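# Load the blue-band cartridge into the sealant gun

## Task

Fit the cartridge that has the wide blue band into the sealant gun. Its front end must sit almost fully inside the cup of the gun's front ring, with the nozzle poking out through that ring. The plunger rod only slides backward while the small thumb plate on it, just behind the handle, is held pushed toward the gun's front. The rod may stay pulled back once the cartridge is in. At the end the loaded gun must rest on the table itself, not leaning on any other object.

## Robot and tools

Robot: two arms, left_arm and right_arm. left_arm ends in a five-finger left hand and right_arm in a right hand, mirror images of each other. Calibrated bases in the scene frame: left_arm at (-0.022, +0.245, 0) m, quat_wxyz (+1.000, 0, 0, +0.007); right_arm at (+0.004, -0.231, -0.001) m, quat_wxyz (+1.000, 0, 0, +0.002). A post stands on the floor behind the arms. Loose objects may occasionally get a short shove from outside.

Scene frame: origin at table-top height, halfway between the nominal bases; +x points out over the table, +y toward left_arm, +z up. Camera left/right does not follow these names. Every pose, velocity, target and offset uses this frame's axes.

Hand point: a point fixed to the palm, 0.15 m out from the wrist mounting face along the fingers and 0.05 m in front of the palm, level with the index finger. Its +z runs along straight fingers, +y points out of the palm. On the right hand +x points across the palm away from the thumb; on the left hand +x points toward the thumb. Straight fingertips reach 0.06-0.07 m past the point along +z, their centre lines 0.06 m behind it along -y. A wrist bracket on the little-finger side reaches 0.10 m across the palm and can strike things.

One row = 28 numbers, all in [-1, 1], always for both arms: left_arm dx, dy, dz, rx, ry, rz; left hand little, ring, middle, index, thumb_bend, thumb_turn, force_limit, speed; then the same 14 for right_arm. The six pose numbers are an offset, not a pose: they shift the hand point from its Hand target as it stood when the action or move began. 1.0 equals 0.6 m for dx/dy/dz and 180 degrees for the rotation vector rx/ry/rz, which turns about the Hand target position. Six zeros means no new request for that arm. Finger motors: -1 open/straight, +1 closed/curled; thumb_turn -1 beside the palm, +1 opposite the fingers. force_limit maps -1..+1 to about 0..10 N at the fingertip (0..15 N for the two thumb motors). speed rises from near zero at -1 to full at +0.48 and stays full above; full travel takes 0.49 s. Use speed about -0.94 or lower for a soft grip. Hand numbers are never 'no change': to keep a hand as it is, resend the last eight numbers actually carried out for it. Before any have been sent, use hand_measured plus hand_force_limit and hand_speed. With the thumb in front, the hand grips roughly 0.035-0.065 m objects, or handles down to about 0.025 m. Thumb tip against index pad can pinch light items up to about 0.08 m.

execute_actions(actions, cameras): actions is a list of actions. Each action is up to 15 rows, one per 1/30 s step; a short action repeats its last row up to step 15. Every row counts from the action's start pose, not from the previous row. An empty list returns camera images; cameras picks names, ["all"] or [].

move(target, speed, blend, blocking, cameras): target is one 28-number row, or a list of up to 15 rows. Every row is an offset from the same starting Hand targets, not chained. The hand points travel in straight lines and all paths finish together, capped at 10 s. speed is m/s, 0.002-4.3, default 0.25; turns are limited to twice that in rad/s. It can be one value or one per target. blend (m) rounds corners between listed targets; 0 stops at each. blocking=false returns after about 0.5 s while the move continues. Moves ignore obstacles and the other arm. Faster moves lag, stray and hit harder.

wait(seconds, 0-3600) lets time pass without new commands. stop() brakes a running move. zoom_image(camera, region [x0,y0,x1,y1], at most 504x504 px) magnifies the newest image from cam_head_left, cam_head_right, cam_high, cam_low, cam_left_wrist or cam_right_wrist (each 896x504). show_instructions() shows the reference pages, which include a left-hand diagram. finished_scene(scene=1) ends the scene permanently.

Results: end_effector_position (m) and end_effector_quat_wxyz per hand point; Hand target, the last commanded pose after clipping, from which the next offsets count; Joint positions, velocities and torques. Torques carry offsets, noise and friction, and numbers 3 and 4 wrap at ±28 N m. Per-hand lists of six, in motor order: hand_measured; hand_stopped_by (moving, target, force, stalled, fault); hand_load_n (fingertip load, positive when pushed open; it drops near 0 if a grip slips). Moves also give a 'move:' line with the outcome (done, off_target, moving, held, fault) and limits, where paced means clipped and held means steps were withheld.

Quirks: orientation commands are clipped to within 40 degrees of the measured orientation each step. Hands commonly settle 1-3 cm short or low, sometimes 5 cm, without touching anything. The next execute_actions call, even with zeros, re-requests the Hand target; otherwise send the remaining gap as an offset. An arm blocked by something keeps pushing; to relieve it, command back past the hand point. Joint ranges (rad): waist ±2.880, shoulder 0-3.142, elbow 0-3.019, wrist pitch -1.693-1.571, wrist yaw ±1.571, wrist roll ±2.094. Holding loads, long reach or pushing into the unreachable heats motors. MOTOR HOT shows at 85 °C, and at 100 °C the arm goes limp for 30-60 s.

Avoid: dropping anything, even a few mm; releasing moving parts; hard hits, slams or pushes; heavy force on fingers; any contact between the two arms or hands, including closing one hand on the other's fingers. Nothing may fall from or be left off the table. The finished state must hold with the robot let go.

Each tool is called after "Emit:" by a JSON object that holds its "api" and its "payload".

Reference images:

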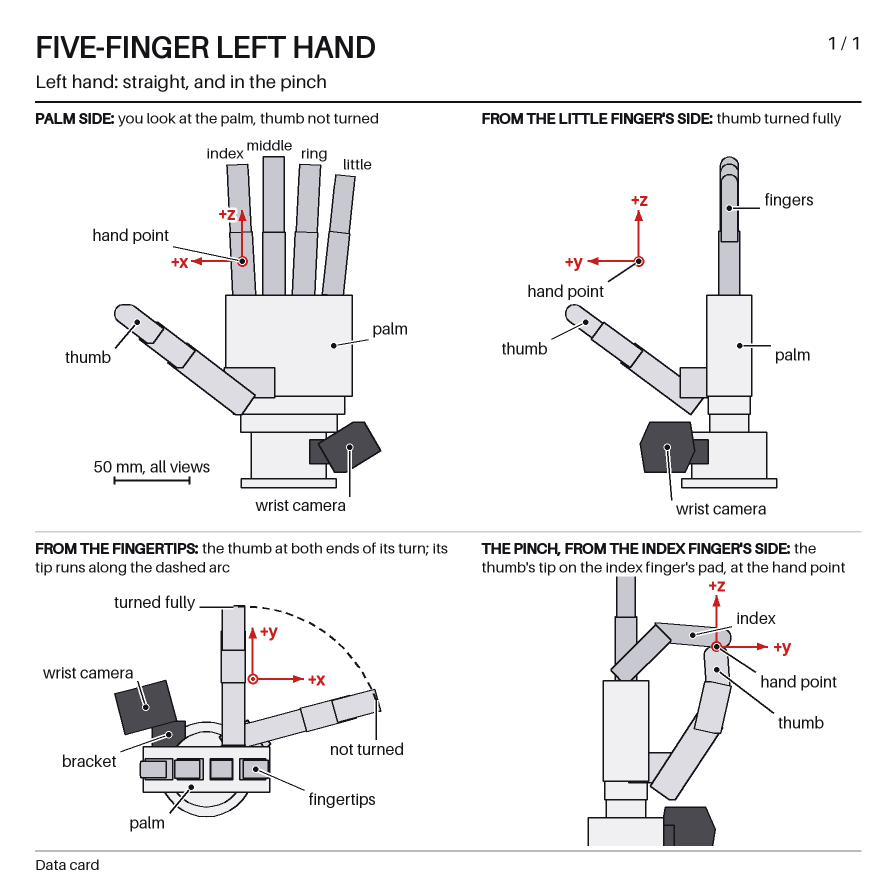

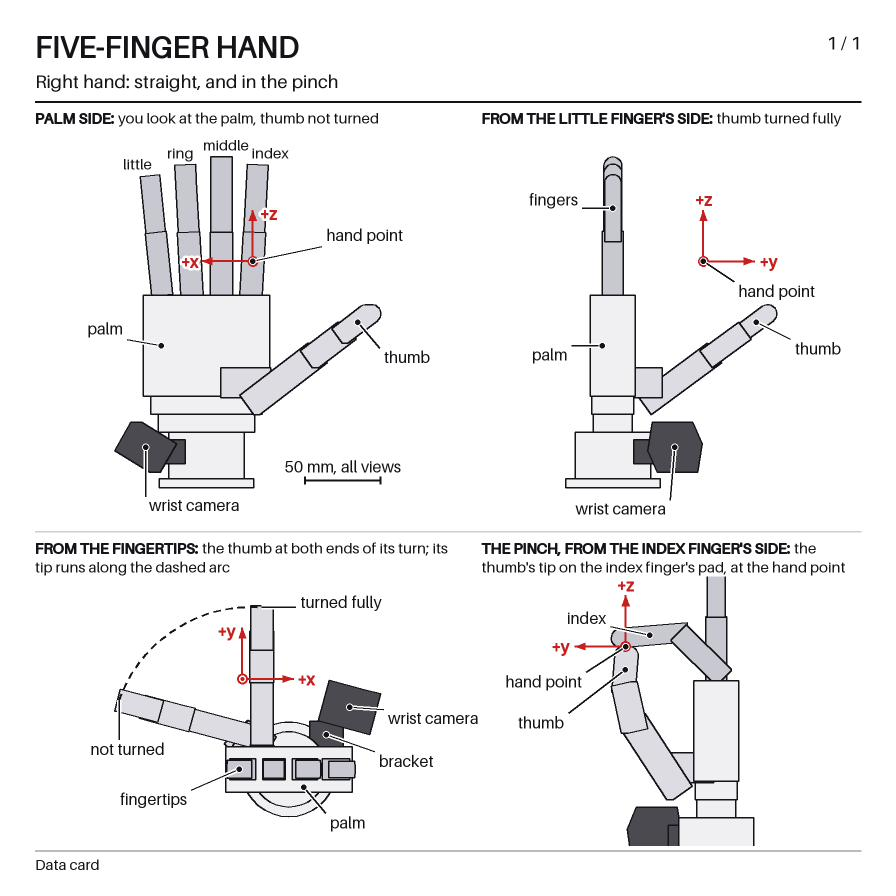

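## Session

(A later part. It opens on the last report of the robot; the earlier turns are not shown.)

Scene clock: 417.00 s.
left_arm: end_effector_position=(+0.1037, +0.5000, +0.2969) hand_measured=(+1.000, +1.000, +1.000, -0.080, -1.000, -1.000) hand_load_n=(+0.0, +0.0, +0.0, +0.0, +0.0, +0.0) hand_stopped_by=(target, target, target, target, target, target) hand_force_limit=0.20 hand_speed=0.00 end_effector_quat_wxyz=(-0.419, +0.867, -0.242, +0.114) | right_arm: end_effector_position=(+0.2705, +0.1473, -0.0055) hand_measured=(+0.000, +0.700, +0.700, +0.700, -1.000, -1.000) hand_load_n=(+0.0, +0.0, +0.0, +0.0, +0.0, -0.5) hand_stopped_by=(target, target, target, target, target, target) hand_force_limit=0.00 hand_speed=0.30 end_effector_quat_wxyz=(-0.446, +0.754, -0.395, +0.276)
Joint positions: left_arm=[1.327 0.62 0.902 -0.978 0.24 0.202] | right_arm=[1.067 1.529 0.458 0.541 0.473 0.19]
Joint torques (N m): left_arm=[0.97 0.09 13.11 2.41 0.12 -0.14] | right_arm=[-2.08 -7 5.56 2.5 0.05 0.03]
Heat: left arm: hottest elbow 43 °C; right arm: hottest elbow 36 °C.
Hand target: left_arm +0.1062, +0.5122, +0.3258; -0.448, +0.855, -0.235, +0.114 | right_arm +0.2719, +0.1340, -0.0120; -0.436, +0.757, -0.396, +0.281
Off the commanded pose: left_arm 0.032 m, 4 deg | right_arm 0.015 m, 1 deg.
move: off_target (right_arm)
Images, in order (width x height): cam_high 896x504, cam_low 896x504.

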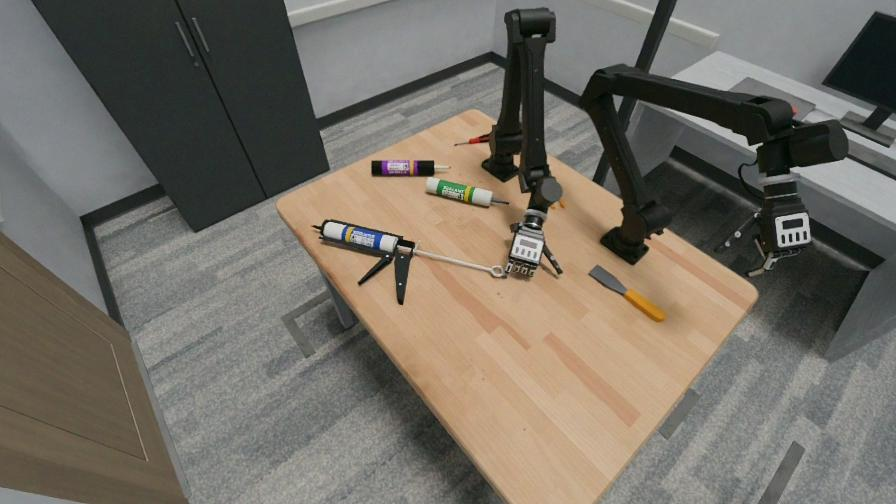

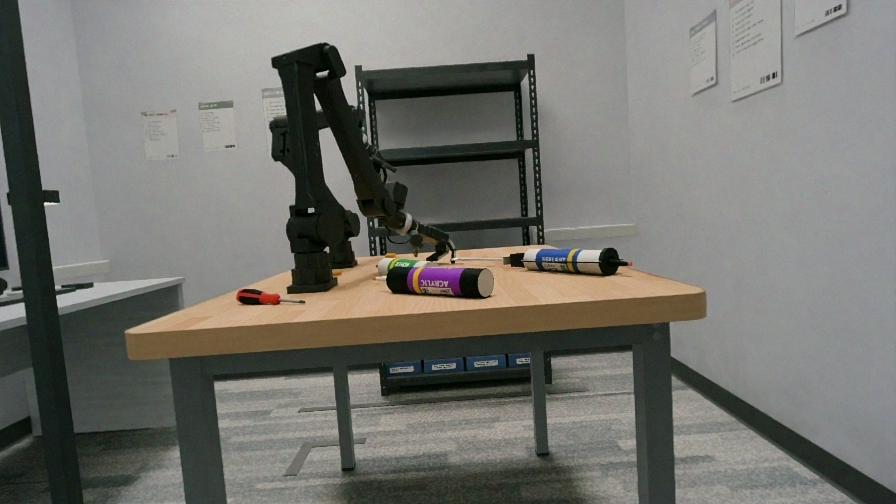

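Emit:
{"api": "move", "payload": {"target": [0,0,0,0,0,0,1,1,1,-0.08,-1,-1,0.2,0,0.0093,-0.0138,0.006,0,0,0,0,0.7,0.7,0.7,-1,-1,0.0,0.3], "speed": 0.03, "cameras": ["cam_low","cam_high"]}}

Emit:
{"api": "zoom_image", "payload": {"camera": "cam_high", "region": [480, 250, 520, 290]}}

Emit:
{"api": "zoom_image", "payload": {"camera": "cam_high", "region": [375, 222, 425, 262]}}

Scene clock: 418.73 s.
left_arm: end_effector_position=(+0.1037, +0.5000, +0.2969) hand_measured=(+1.000, +1.000, +1.000, -0.080, -1.000, -1.000) hand_load_n=(+0.5, +0.0, +0.0, +0.0, +0.0, +0.0) hand_stopped_by=(target, target, target, target, target, target) hand_force_limit=0.20 hand_speed=0.00 end_effector_quat_wxyz=(-0.419, +0.867, -0.242, +0.114) | right_arm: end_effector_position=(+0.2714, +0.1415, -0.0046) hand_measured=(+0.000, +0.700, +0.700, +0.700, -1.000, -1.000) hand_load_n=(-0.5, +0.0, +0.0, +0.0, +0.0, +0.0) hand_stopped_by=(target, target, target, target, target, target) hand_force_limit=0.00 hand_speed=0.30 end_effector_quat_wxyz=(-0.448, +0.756, -0.395, +0.268)
Joint positions: left_arm=[1.327 0.62 0.902 -0.978 0.24 0.202] | right_arm=[1.046 1.513 0.445 0.541 0.441 0.185]
Joint torques (N m): left_arm=[1.08 0.15 13.24 2.15 0.11 -0.19] | right_arm=[-2.84 -7.24 5.85 2.37 0.36 -0.08]
Heat: left arm: hottest elbow 43 °C; right arm: hottest elbow 36 °C.
Hand target: left_arm +0.1062, +0.5122, +0.3258; -0.448, +0.855, -0.235, +0.114 | right_arm +0.2774, +0.1256, -0.0085; -0.436, +0.757, -0.396, +0.281
Off the commanded pose: left_arm 0.032 m, 4 deg | right_arm 0.017 m, 2 deg.
move: off_target (right_arm)
Images, in order (width x height): cam_high 896x504, cam_low 896x504.

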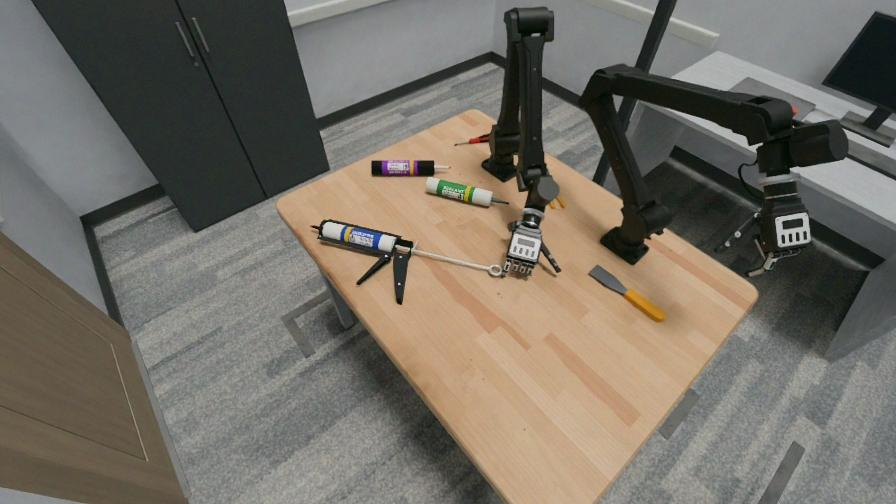

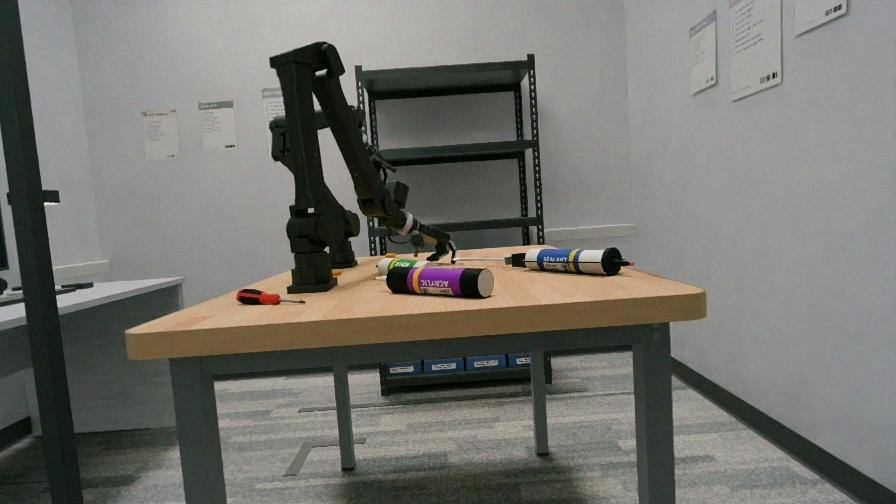

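Scaled by 12.600 from the camera's image (finer frame: 1280x720).

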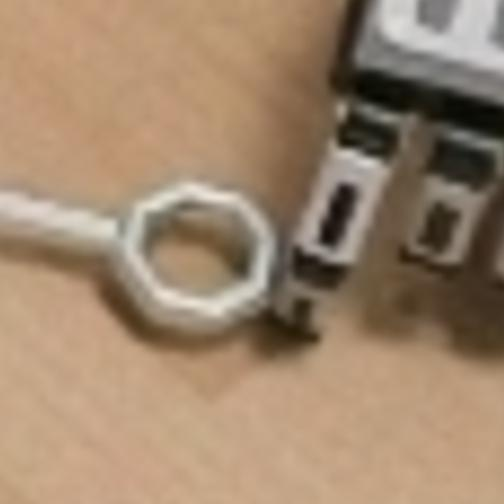

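Scaled by 10.080 from the camera's image (finer frame: 1280x720).

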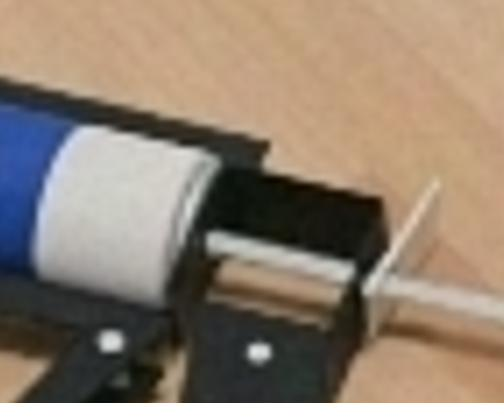

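Emit:
{"api": "move", "payload": {"target": [[0,0,0,0,0,0,1,1,1,-0.08,-1,-1,0.2,0,-0.008,0.012,0.25,0,0,0,0,0.7,0.7,0.7,-1,-1,0.0,0.3],[0,0,0,0,0,0,1,1,1,-0.08,-1,-1,0.2,0,0.496,-0.584,0.25,0,0,0,0,0.7,0.7,0.7,-1,-1,0.0,0.3]], "speed": 0.25, "blend": [0.04, 0], "cameras": []}}

Emit:
{"api": "move", "payload": {"target": [0,0,0,0,0,0,1,1,1,-0.08,-1,-1,0.2,0,0,0,0,0,0,0,-1,-1,-0.2,-0.2,-1,1,0.2,0.3], "speed": 0.2, "cameras": ["cam_low","cam_high","cam_right_wrist"]}}

Emit:
{"api": "zoom_image", "payload": {"camera": "cam_high", "region": [305, 200, 425, 270]}}

Scene clock: 423.47 s.
left_arm: end_effector_position=(+0.1037, +0.5000, +0.2969) hand_measured=(+1.000, +1.000, +1.000, -0.080, -1.000, -1.000) hand_load_n=(+0.0, +0.0, +0.0, +0.0, +0.0, -0.5) hand_stopped_by=(target, target, target, target, target, target) hand_force_limit=0.20 hand_speed=0.00 end_effector_quat_wxyz=(-0.419, +0.867, -0.242, +0.114) | right_arm: end_effector_position=(+0.5553, -0.2206, +0.1267) hand_measured=(+0.000, +0.700, +0.700, +0.700, -1.000, -1.000) hand_load_n=(+0.0, +0.0, +0.0, +0.0, -0.5, +0.0) hand_stopped_by=(target, target, target, target, target, target) hand_force_limit=0.00 hand_speed=0.30 end_effector_quat_wxyz=(-0.434, +0.757, -0.408, +0.268)
Joint positions: left_arm=[1.327 0.62 0.902 -0.978 0.24 0.202] | right_arm=[-0.189 1.496 0.963 -0.091 -0.607 -0.449]
Joint torques (N m): left_arm=[1.2 0.09 12.97 2.44 0.11 -0.14] | right_arm=[-0.91 -8.53 16.13 1.8 -0.53 0.01]
Heat: left arm: hottest elbow 43 °C; right arm: hottest elbow 36 °C.
Hand target: left_arm +0.1062, +0.5122, +0.3258; -0.448, +0.855, -0.235, +0.114 | right_arm +0.5751, -0.2248, +0.1415; -0.436, +0.757, -0.396, +0.281
Off the commanded pose: left_arm 0.032 m, 4 deg | right_arm 0.025 m, 2 deg.
move: off_target (right_arm)

Scene clock: 424.57 s.
left_arm: end_effector_position=(+0.1037, +0.5000, +0.2969) hand_measured=(+1.000, +1.000, +1.000, -0.080, -1.000, -1.000) hand_load_n=(+0.0, +0.0, +0.0, +0.0, +0.0, +0.0) hand_stopped_by=(target, target, target, target, target, target) hand_force_limit=0.20 hand_speed=0.00 end_effector_quat_wxyz=(-0.419, +0.867, -0.242, +0.114) | right_arm: end_effector_position=(+0.5552, -0.2206, +0.1266) hand_measured=(-1.000, -1.000, -0.200, -0.200, -1.000, +1.000) hand_load_n=(+0.0, +0.0, +0.0, +0.0, +0.0, +0.0) hand_stopped_by=(target, target, target, target, target, target) hand_force_limit=0.20 hand_speed=0.30 end_effector_quat_wxyz=(-0.434, +0.758, -0.407, +0.268)
Joint positions: left_arm=[1.327 0.62 0.902 -0.978 0.24 0.202] | right_arm=[-0.189 1.496 0.963 -0.091 -0.607 -0.452]
Joint torques (N m): left_arm=[1.2 0.03 13.07 2.36 0.09 -0.1] | right_arm=[-0.97 -8.53 16.18 1.91 -0.52 0.02]
Heat: left arm: hottest elbow 43 °C; right arm: hottest elbow 36 °C.
Hand target: left_arm +0.1062, +0.5122, +0.3258; -0.448, +0.855, -0.235, +0.114 | right_arm +0.5751, -0.2247, +0.1415; -0.436, +0.757, -0.396, +0.281
Off the commanded pose: left_arm 0.032 m, 4 deg | right_arm 0.025 m, 2 deg.
move: done
Images, in order (width x height): cam_high 896x504, cam_low 896x504, cam_right_wrist 896x504.

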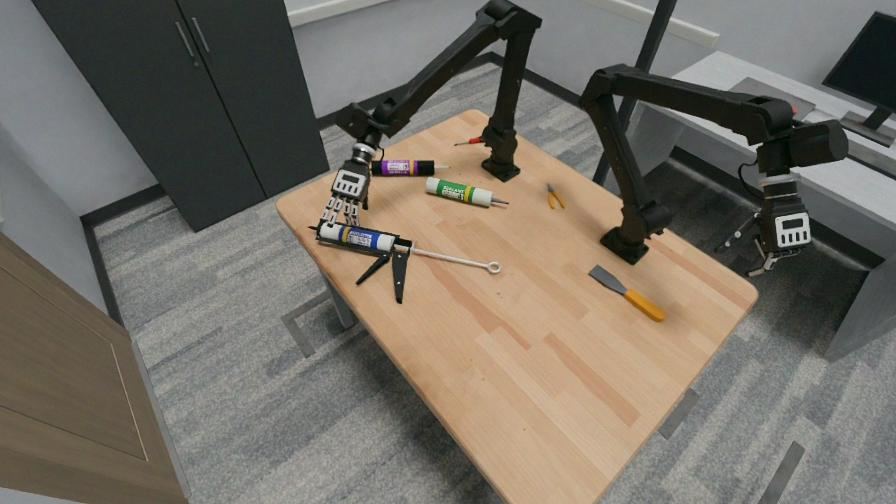

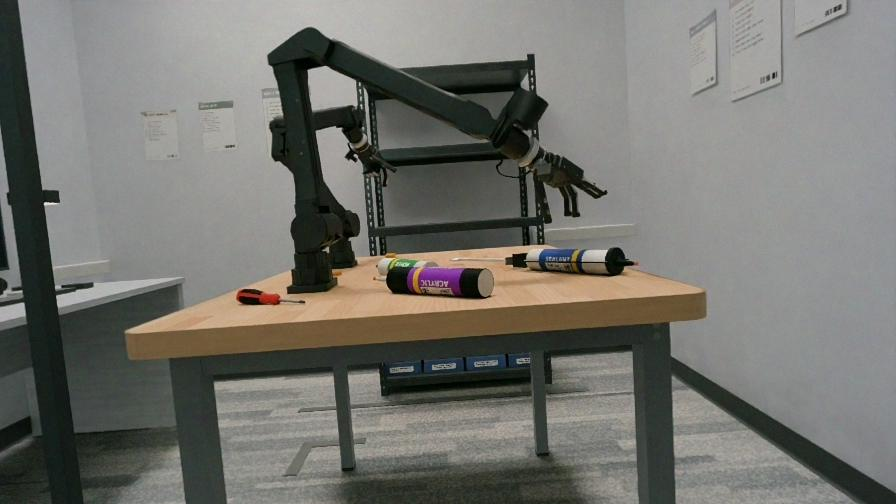

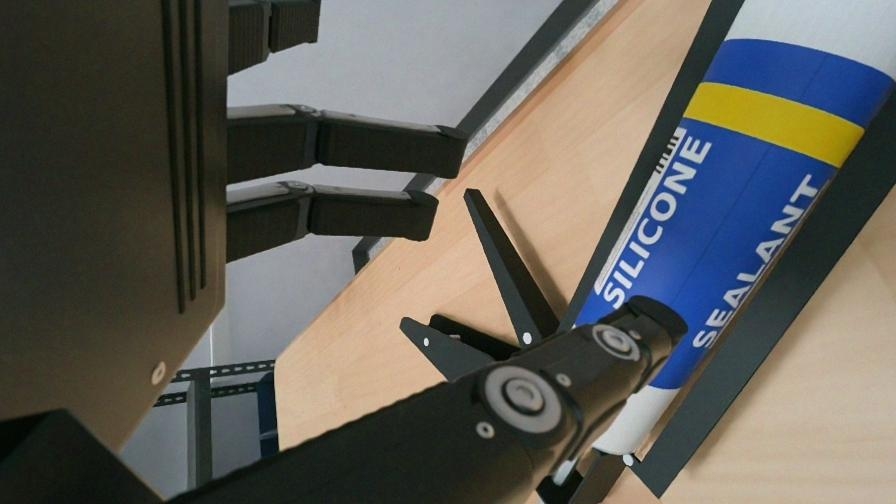

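Scaled by 4.200 from the camera's image (finer frame: 1280x720).

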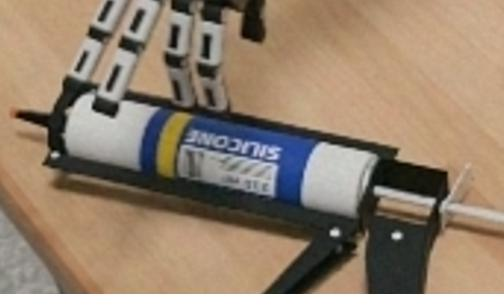

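Emit:
{"api": "zoom_image", "payload": {"camera": "cam_right_wrist", "region": [560, 384, 704, 504]}}

Emit:
{"api": "zoom_image", "payload": {"camera": "cam_low", "region": [585, 235, 645, 285]}}

Emit:
{"api": "zoom_image", "payload": {"camera": "cam_high", "region": [308, 210, 358, 250]}}

Scaled by 3.500 from the camera's image (finer frame: 1280x720).

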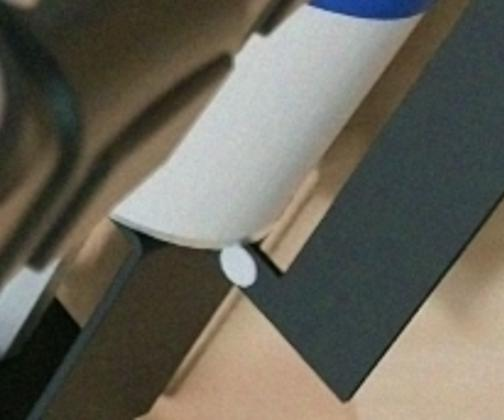

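Scaled by 8.400 from the camera's image (finer frame: 1280x720).

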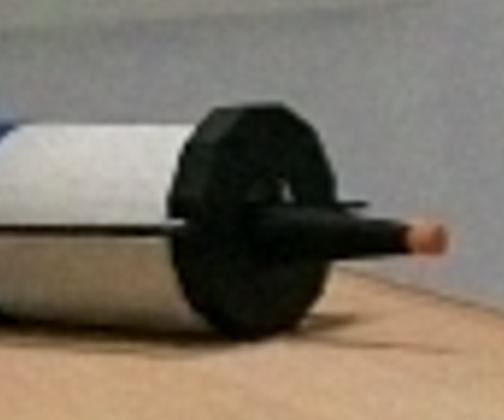

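Scaled by 10.080 from the camera's image (finer frame: 1280x720).

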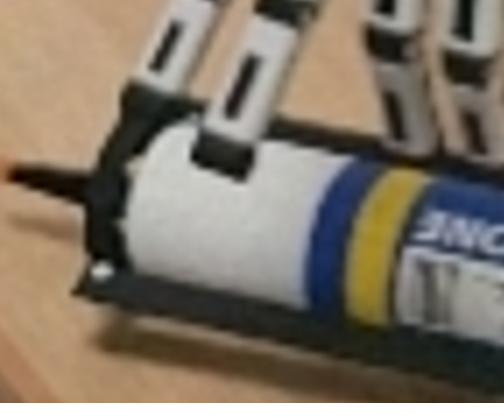

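Emit:
{"api": "move", "payload": {"target": [0,0,0,0,0,0,1,1,1,-0.08,-1,-1,0.2,0,-0.0067,0.036,-0.11,-0.0392,0.0581,0,-1,-1,-0.2,-0.2,-1,1,0.2,0.3], "speed": 0.12, "cameras": ["cam_low","cam_high","cam_right_wrist"]}}

Emit:
{"api": "zoom_image", "payload": {"camera": "cam_high", "region": [305, 200, 425, 270]}}

Emit:
{"api": "zoom_image", "payload": {"camera": "cam_low", "region": [510, 205, 650, 290]}}

Scene clock: 427.27 s.
left_arm: end_effector_position=(+0.1037, +0.5000, +0.2969) hand_measured=(+1.000, +1.000, +1.000, -0.080, -1.000, -1.000) hand_load_n=(+0.0, +0.0, +0.0, +0.0, +0.0, +0.0) hand_stopped_by=(target, target, target, target, target, target) hand_force_limit=0.20 hand_speed=0.00 end_effector_quat_wxyz=(-0.419, +0.867, -0.242, +0.114) | right_arm: end_effector_position=(+0.5487, -0.2042, +0.0613) hand_measured=(-1.000, -1.000, -0.200, -0.200, -1.000, +1.000) hand_load_n=(+0.0, +0.0, +0.0, +0.0, +0.0, +0.0) hand_stopped_by=(target, target, target, target, target, target) hand_force_limit=0.20 hand_speed=0.30 end_effector_quat_wxyz=(-0.348, +0.804, -0.430, +0.221)
Joint positions: left_arm=[1.327 0.62 0.902 -0.978 0.24 0.202] | right_arm=[-0.104 1.603 1.007 -0.227 -0.447 -0.511]
Joint torques (N m): left_arm=[1.96 0.38 13.07 2.29 0.06 -0.15] | right_arm=[-0.09 -9.76 15.76 1.77 -0.29 0.01]
Heat: left arm: hottest elbow 43 °C; right arm: hottest elbow 37 °C.
Hand target: left_arm +0.1062, +0.5122, +0.3258; -0.448, +0.855, -0.235, +0.114 | right_arm +0.5710, -0.2031, +0.0754; -0.351, +0.805, -0.416, +0.235
Off the commanded pose: left_arm 0.032 m, 4 deg | right_arm 0.026 m, 2 deg.
move: off_target (right_arm)
Images, in order (width x height): cam_high 896x504, cam_low 896x504, cam_right_wrist 896x504.

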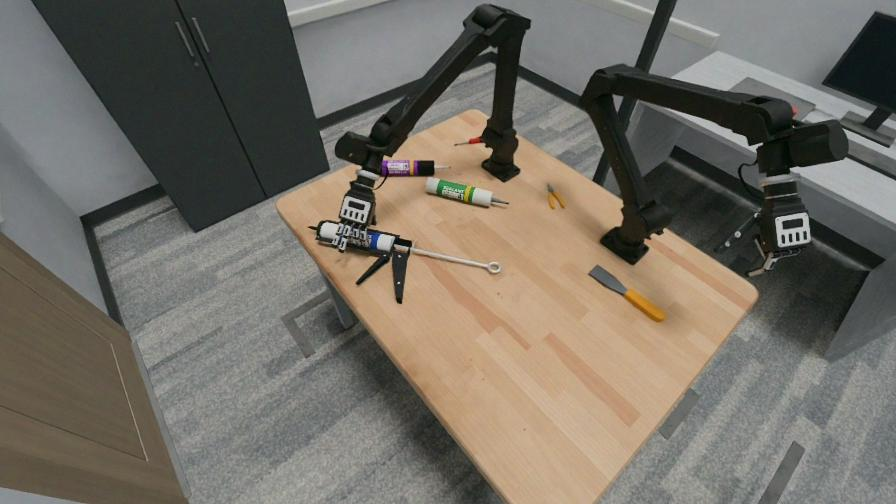

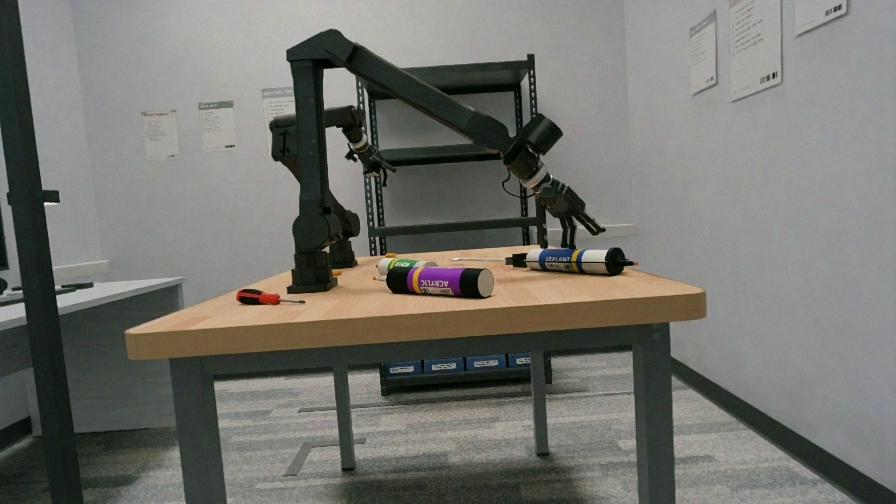

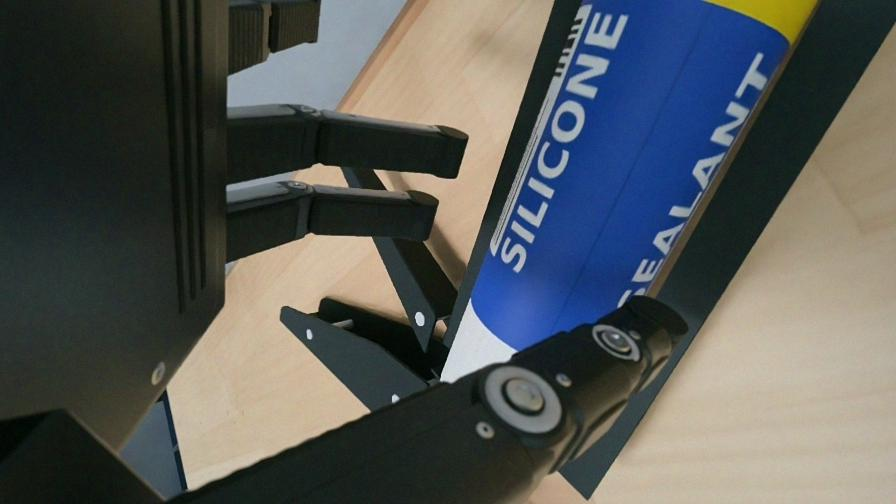

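Scaled by 4.200 from the camera's image (finer frame: 1280x720).

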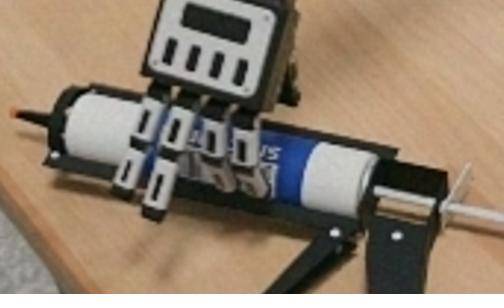

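Scaled by 3.600 from the camera's image (finer frame: 1280x720).

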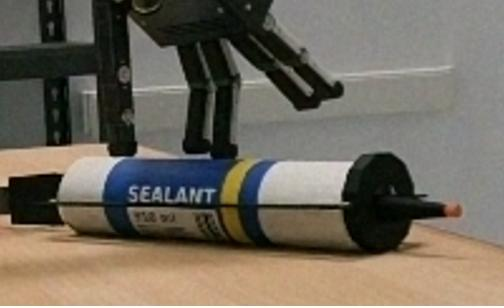

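Emit:
{"api": "move", "payload": {"target": [0,0,0,0,0,0,1,1,1,-0.08,-1,-1,0.2,0,-0.035,0.01,-0.035,0,0,0,-1,-1,-0.06,-0.06,-0.9,1,0.2,0.0], "speed": 0.05, "cameras": ["cam_low","cam_high","cam_right_wrist"]}}

Emit:
{"api": "zoom_image", "payload": {"camera": "cam_high", "region": [305, 200, 425, 270]}}

Emit:
{"api": "zoom_image", "payload": {"camera": "cam_low", "region": [510, 205, 650, 290]}}

Scene clock: 429.20 s.
left_arm: end_effector_position=(+0.1037, +0.5000, +0.2969) hand_measured=(+1.000, +1.000, +1.000, -0.080, -1.000, -1.000) hand_load_n=(+0.0, +0.0, +0.0, +0.0, +0.0, +0.0) hand_stopped_by=(target, target, target, target, target, target) hand_force_limit=0.20 hand_speed=0.00 end_effector_quat_wxyz=(-0.419, +0.867, -0.242, +0.114) | right_arm: end_effector_position=(+0.5515, -0.2018, +0.0587) hand_measured=(-1.000, -1.000, -0.060, -0.060, -0.900, +1.000) hand_load_n=(+0.0, +0.0, +0.0, +0.0, +0.0, +0.0) hand_stopped_by=(target, target, target, target, target, target) hand_force_limit=0.20 hand_speed=0.00 end_effector_quat_wxyz=(-0.351, +0.802, -0.422, +0.234)
Joint positions: left_arm=[1.327 0.62 0.902 -0.978 0.24 0.202] | right_arm=[-0.097 1.603 0.988 -0.178 -0.441 -0.512]
Joint torques (N m): left_arm=[1.2 -0.38 12.94 2.4 0.1 -0.16] | right_arm=[0.03 -10.64 9.65 2.77 -0.28 0.06]
Heat: left arm: hottest elbow 43 °C; right arm: hottest elbow 37 °C.
Hand target: left_arm +0.1062, +0.5122, +0.3258; -0.448, +0.855, -0.235, +0.114 | right_arm +0.5500, -0.1971, +0.0544; -0.351, +0.805, -0.416, +0.235
Off the commanded pose: left_arm 0.032 m, 4 deg | right_arm 0.007 m, 1 deg.
move: done
Images, in order (width x height): cam_high 896x504, cam_low 896x504, cam_right_wrist 896x504.

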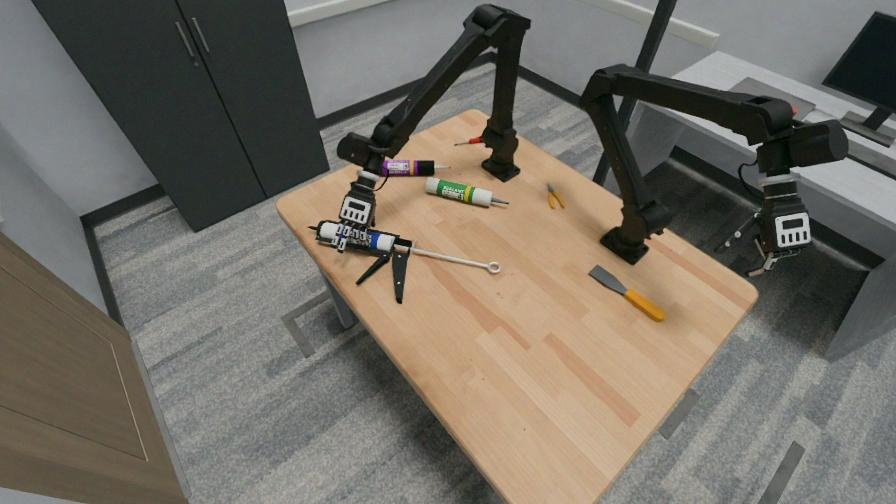

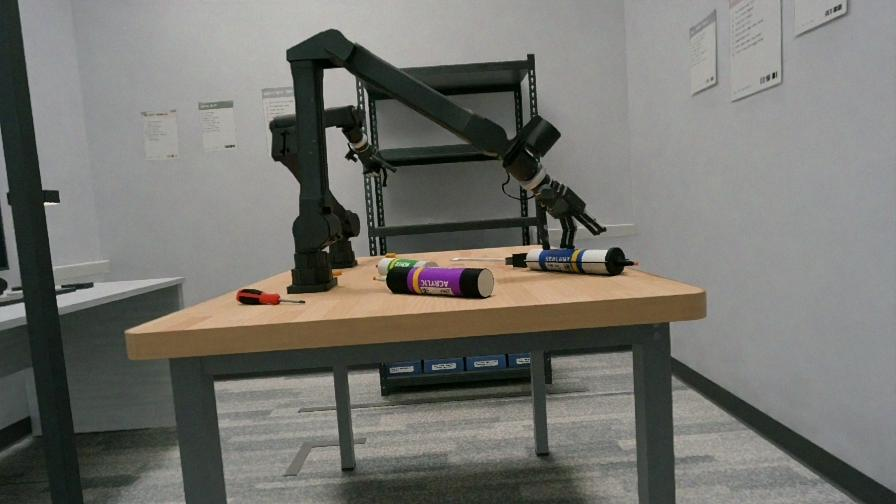

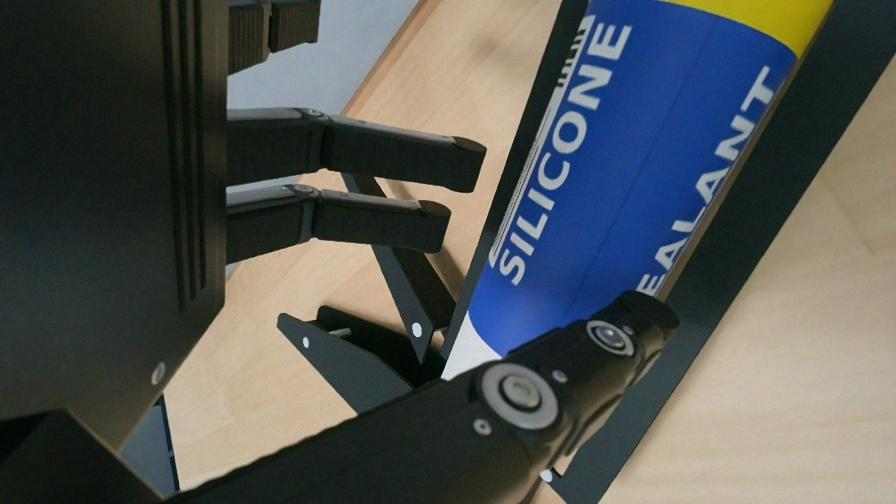

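Scaled by 4.200 from the camera's image (finer frame: 1280x720).

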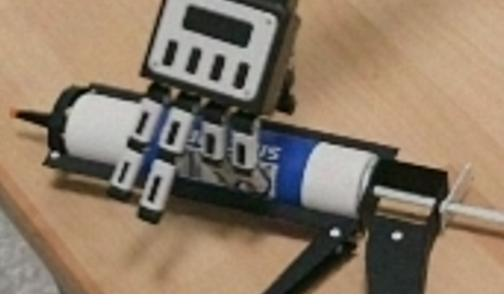

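Scaled by 3.600 from the camera's image (finer frame: 1280x720).

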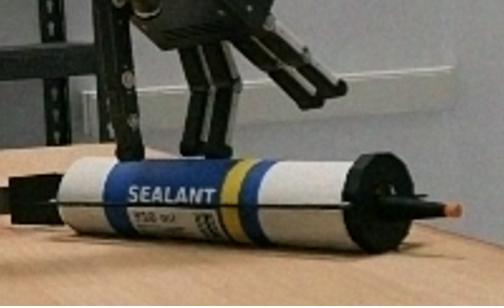

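Emit:
{"api": "move", "payload": {"target": [0,0,0,0,0,0,1,1,1,-0.08,-1,-1,0.2,0,0.0,0.0,-0.02,0,0,0,-1,-1,-0.06,-0.06,-0.9,1,0.2,0.0], "speed": 0.04, "cameras": ["cam_low","cam_high"]}}

Emit:
{"api": "zoom_image", "payload": {"camera": "cam_low", "region": [510, 205, 650, 290]}}

Emit:
{"api": "zoom_image", "payload": {"camera": "cam_high", "region": [305, 200, 425, 270]}}

Scene clock: 430.53 s.
left_arm: end_effector_position=(+0.1037, +0.5000, +0.2969) hand_measured=(+1.000, +1.000, +1.000, -0.080, -1.000, -1.000) hand_load_n=(+0.0, +0.0, +0.0, +0.0, +0.0, -0.5) hand_stopped_by=(target, target, target, target, target, target) hand_force_limit=0.20 hand_speed=0.00 end_effector_quat_wxyz=(-0.419, +0.867, -0.242, +0.114) | right_arm: end_effector_position=(+0.5531, -0.2020, +0.0561) hand_measured=(-1.000, -1.000, -0.060, -0.060, -0.900, +1.000) hand_load_n=(+0.0, +0.0, +0.0, +0.0, +0.5, +0.0) hand_stopped_by=(target, target, target, target, target, target) hand_force_limit=0.20 hand_speed=0.00 end_effector_quat_wxyz=(-0.354, +0.800, -0.419, +0.241)
Joint positions: left_arm=[1.327 0.62 0.902 -0.978 0.24 0.202] | right_arm=[-0.097 1.606 0.976 -0.145 -0.441 -0.512]
Joint torques (N m): left_arm=[1.03 0.32 13.19 2.22 0.11 -0.12] | right_arm=[0.09 -9.41 9.47 2.82 -0.27 0.06]
Heat: left arm: hottest elbow 43 °C; right arm: hottest elbow 37 °C.
Hand target: left_arm +0.1062, +0.5122, +0.3258; -0.448, +0.855, -0.235, +0.114 | right_arm +0.5500, -0.1971, +0.0424; -0.351, +0.805, -0.416, +0.235
Off the commanded pose: left_arm 0.032 m, 4 deg | right_arm 0.015 m, 1 deg.
move: off_target (right_arm)
Images, in order (width x height): cam_high 896x504, cam_low 896x504.

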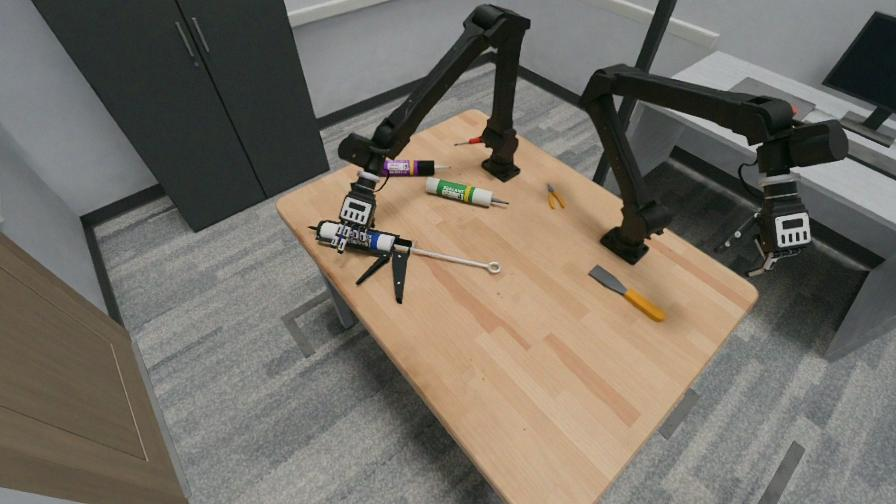

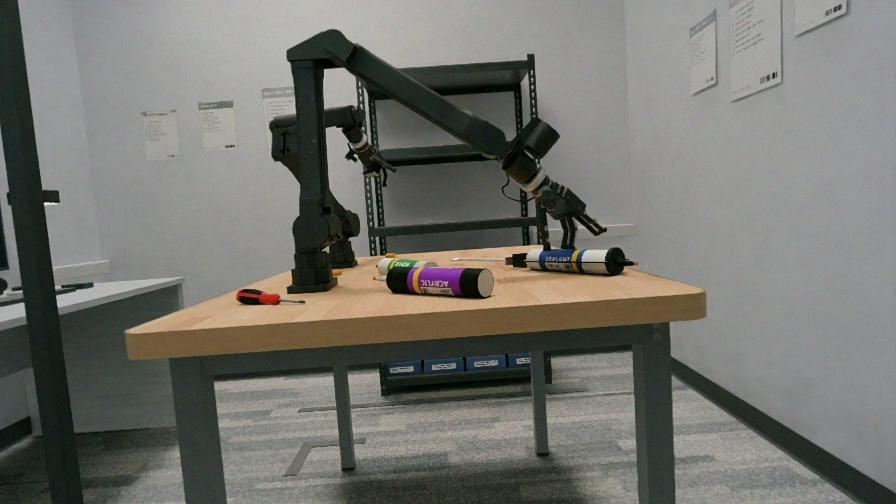

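Scaled by 3.600 from the camera's image (finer frame: 1280x720).

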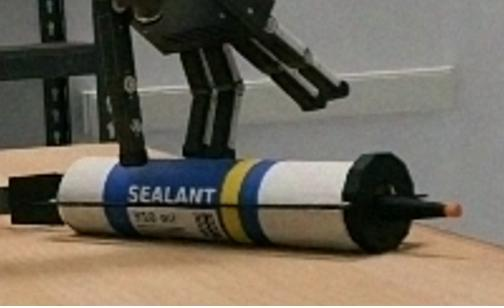

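Scaled by 4.200 from the camera's image (finer frame: 1280x720).

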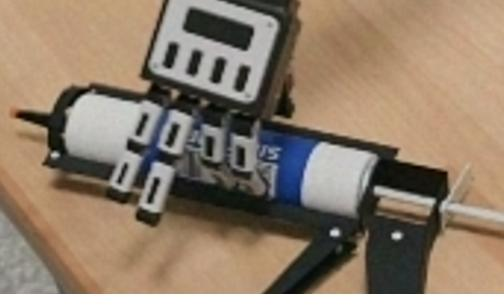

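Emit:
{"api": "move", "payload": {"target": [0,0,0,0,0,0,1,1,1,-0.08,-1,-1,0.2,0,0.0,0.0,-0.018,0,0,0,-1,-1,-0.06,-0.06,-0.9,1,0.2,0.0], "speed": 0.04, "cameras": ["cam_low","cam_high"]}}

Emit:
{"api": "zoom_image", "payload": {"camera": "cam_low", "region": [510, 205, 650, 290]}}

Emit:
{"api": "zoom_image", "payload": {"camera": "cam_high", "region": [305, 200, 425, 270]}}

Scene clock: 432.13 s.
left_arm: end_effector_position=(+0.1037, +0.5000, +0.2969) hand_measured=(+1.000, +1.000, +1.000, -0.080, -1.000, -1.000) hand_load_n=(+0.0, +0.0, +0.0, +0.0, +0.0, +0.0) hand_stopped_by=(target, target, target, target, target, target) hand_force_limit=0.20 hand_speed=0.00 end_effector_quat_wxyz=(-0.419, +0.867, -0.242, +0.114) | right_arm: end_effector_position=(+0.5526, -0.2020, +0.0434) hand_measured=(-1.000, -1.000, -0.060, -0.060, -0.900, +1.000) hand_load_n=(+0.0, +0.0, -0.5, +0.0, +0.0, +0.0) hand_stopped_by=(target, target, target, target, target, target) hand_force_limit=0.20 hand_speed=0.00 end_effector_quat_wxyz=(-0.354, +0.801, -0.420, +0.240)
Joint positions: left_arm=[1.327 0.62 0.902 -0.978 0.24 0.202] | right_arm=[-0.097 1.628 0.963 -0.114 -0.441 -0.512]
Joint torques (N m): left_arm=[1.32 -0.26 12.9 2.25 0.1 -0.15] | right_arm=[0.03 -9.7 9.42 2.82 -0.28 0.06]
Heat: left arm: hottest elbow 43 °C; right arm: hottest elbow 37 °C.
Hand target: left_arm +0.1062, +0.5122, +0.3258; -0.448, +0.855, -0.235, +0.114 | right_arm +0.5501, -0.1971, +0.0317; -0.351, +0.805, -0.416, +0.235
Off the commanded pose: left_arm 0.032 m, 4 deg | right_arm 0.013 m, 1 deg.
move: off_target (right_arm)
Images, in order (width x height): cam_high 896x504, cam_low 896x504.

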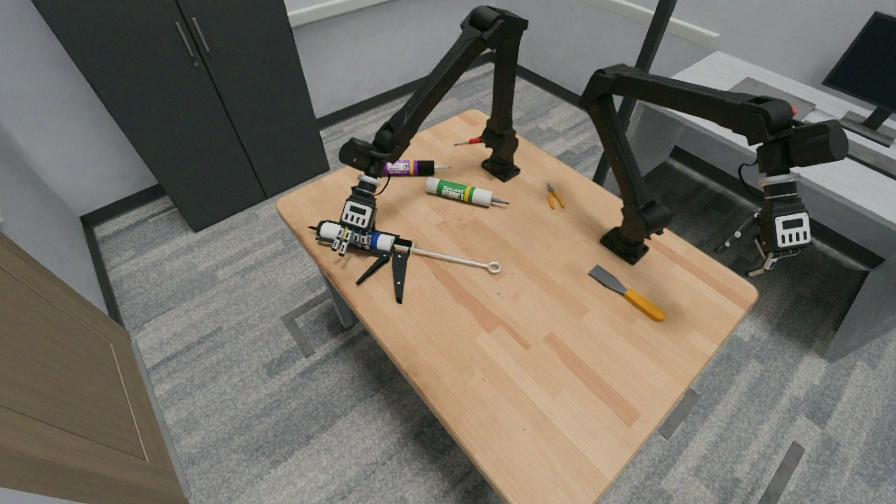

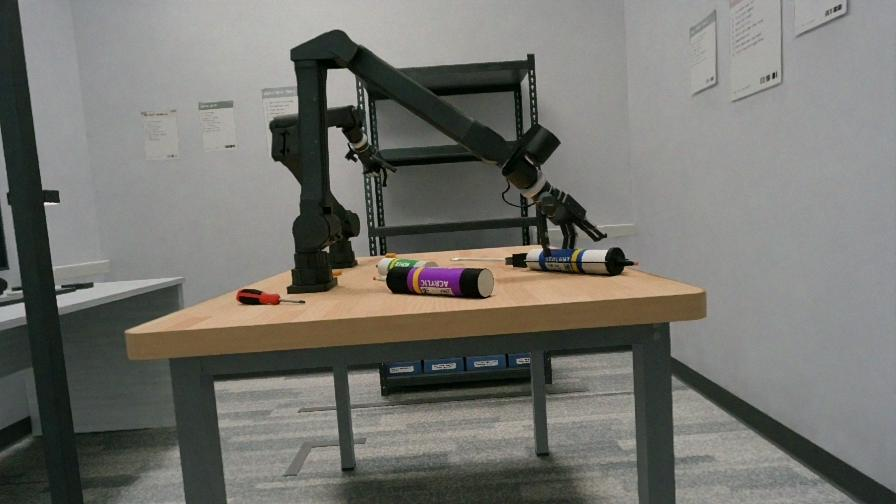

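Scaled by 3.600 from the camera's image (finer frame: 1280x720).

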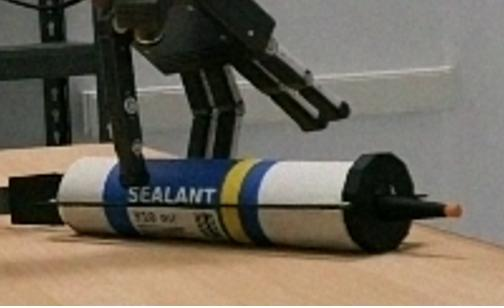

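Scaled by 4.200 from the camera's image (finer frame: 1280x720).

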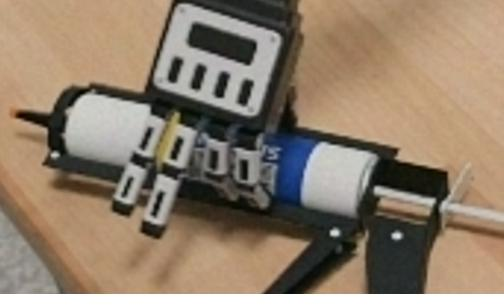

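Emit:
{"api": "move", "payload": {"target": [0,0,0,0,0,0,1,1,1,-0.08,-1,-1,0.2,0,0.0,0.0,-0.012,0,0,0,-1,-1,-0.06,-0.06,-0.9,1,0.2,0.0], "speed": 0.03, "cameras": ["cam_low","cam_right_wrist"]}}

Emit:
{"api": "zoom_image", "payload": {"camera": "cam_low", "region": [510, 205, 650, 290]}}

Scene clock: 433.30 s.
left_arm: end_effector_position=(+0.1037, +0.5000, +0.2969) hand_measured=(+1.000, +1.000, +1.000, -0.080, -1.000, -1.000) hand_load_n=(+0.0, +0.0, +0.0, +0.0, +0.0, +0.0) hand_stopped_by=(target, target, target, target, target, target) hand_force_limit=0.20 hand_speed=0.00 end_effector_quat_wxyz=(-0.419, +0.867, -0.242, +0.114) | right_arm: end_effector_position=(+0.5536, -0.2020, +0.0380) hand_measured=(-1.000, -1.000, -0.060, -0.060, -0.900, +1.000) hand_load_n=(+0.0, +0.0, +0.0, -0.5, +0.0, +0.0) hand_stopped_by=(target, target, target, target, target, target) hand_force_limit=0.20 hand_speed=0.00 end_effector_quat_wxyz=(-0.354, +0.800, -0.419, +0.241)
Joint positions: left_arm=[1.327 0.62 0.902 -0.978 0.24 0.202] | right_arm=[-0.097 1.639 0.957 -0.093 -0.441 -0.512]
Joint torques (N m): left_arm=[1.44 0.85 13.12 2.32 0.13 -0.17] | right_arm=[0.03 -9.76 9.22 2.78 -0.28 0.06]
Heat: left arm: hottest elbow 43 °C; right arm: hottest elbow 37 °C.
Hand target: left_arm +0.1062, +0.5122, +0.3258; -0.448, +0.855, -0.235, +0.114 | right_arm +0.5500, -0.1971, +0.0245; -0.351, +0.805, -0.416, +0.235
Off the commanded pose: left_arm 0.032 m, 4 deg | right_arm 0.015 m, 1 deg.
move: off_target (right_arm)

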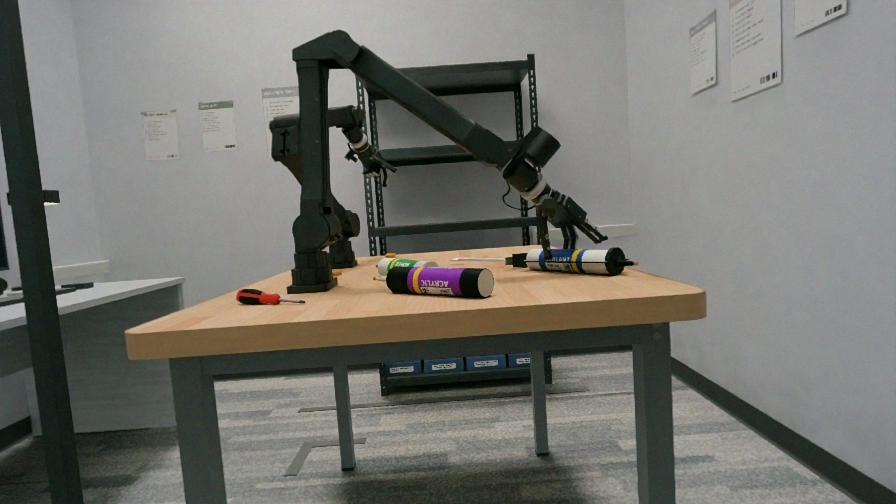

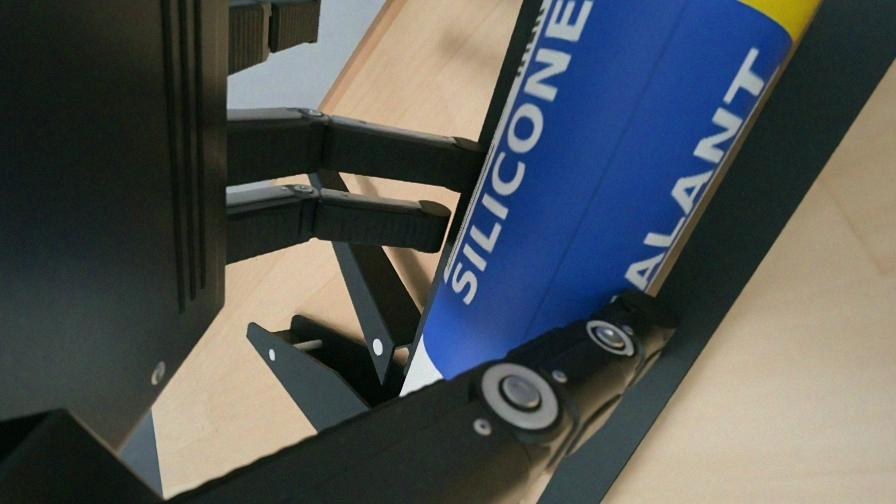

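Scaled by 3.600 from the camera's image (finer frame: 1280x720).

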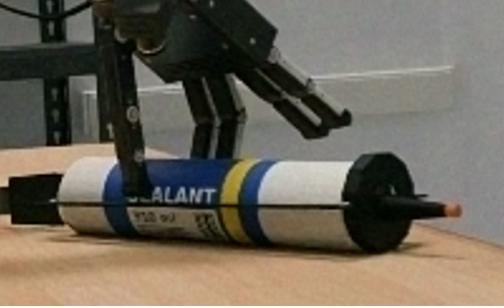

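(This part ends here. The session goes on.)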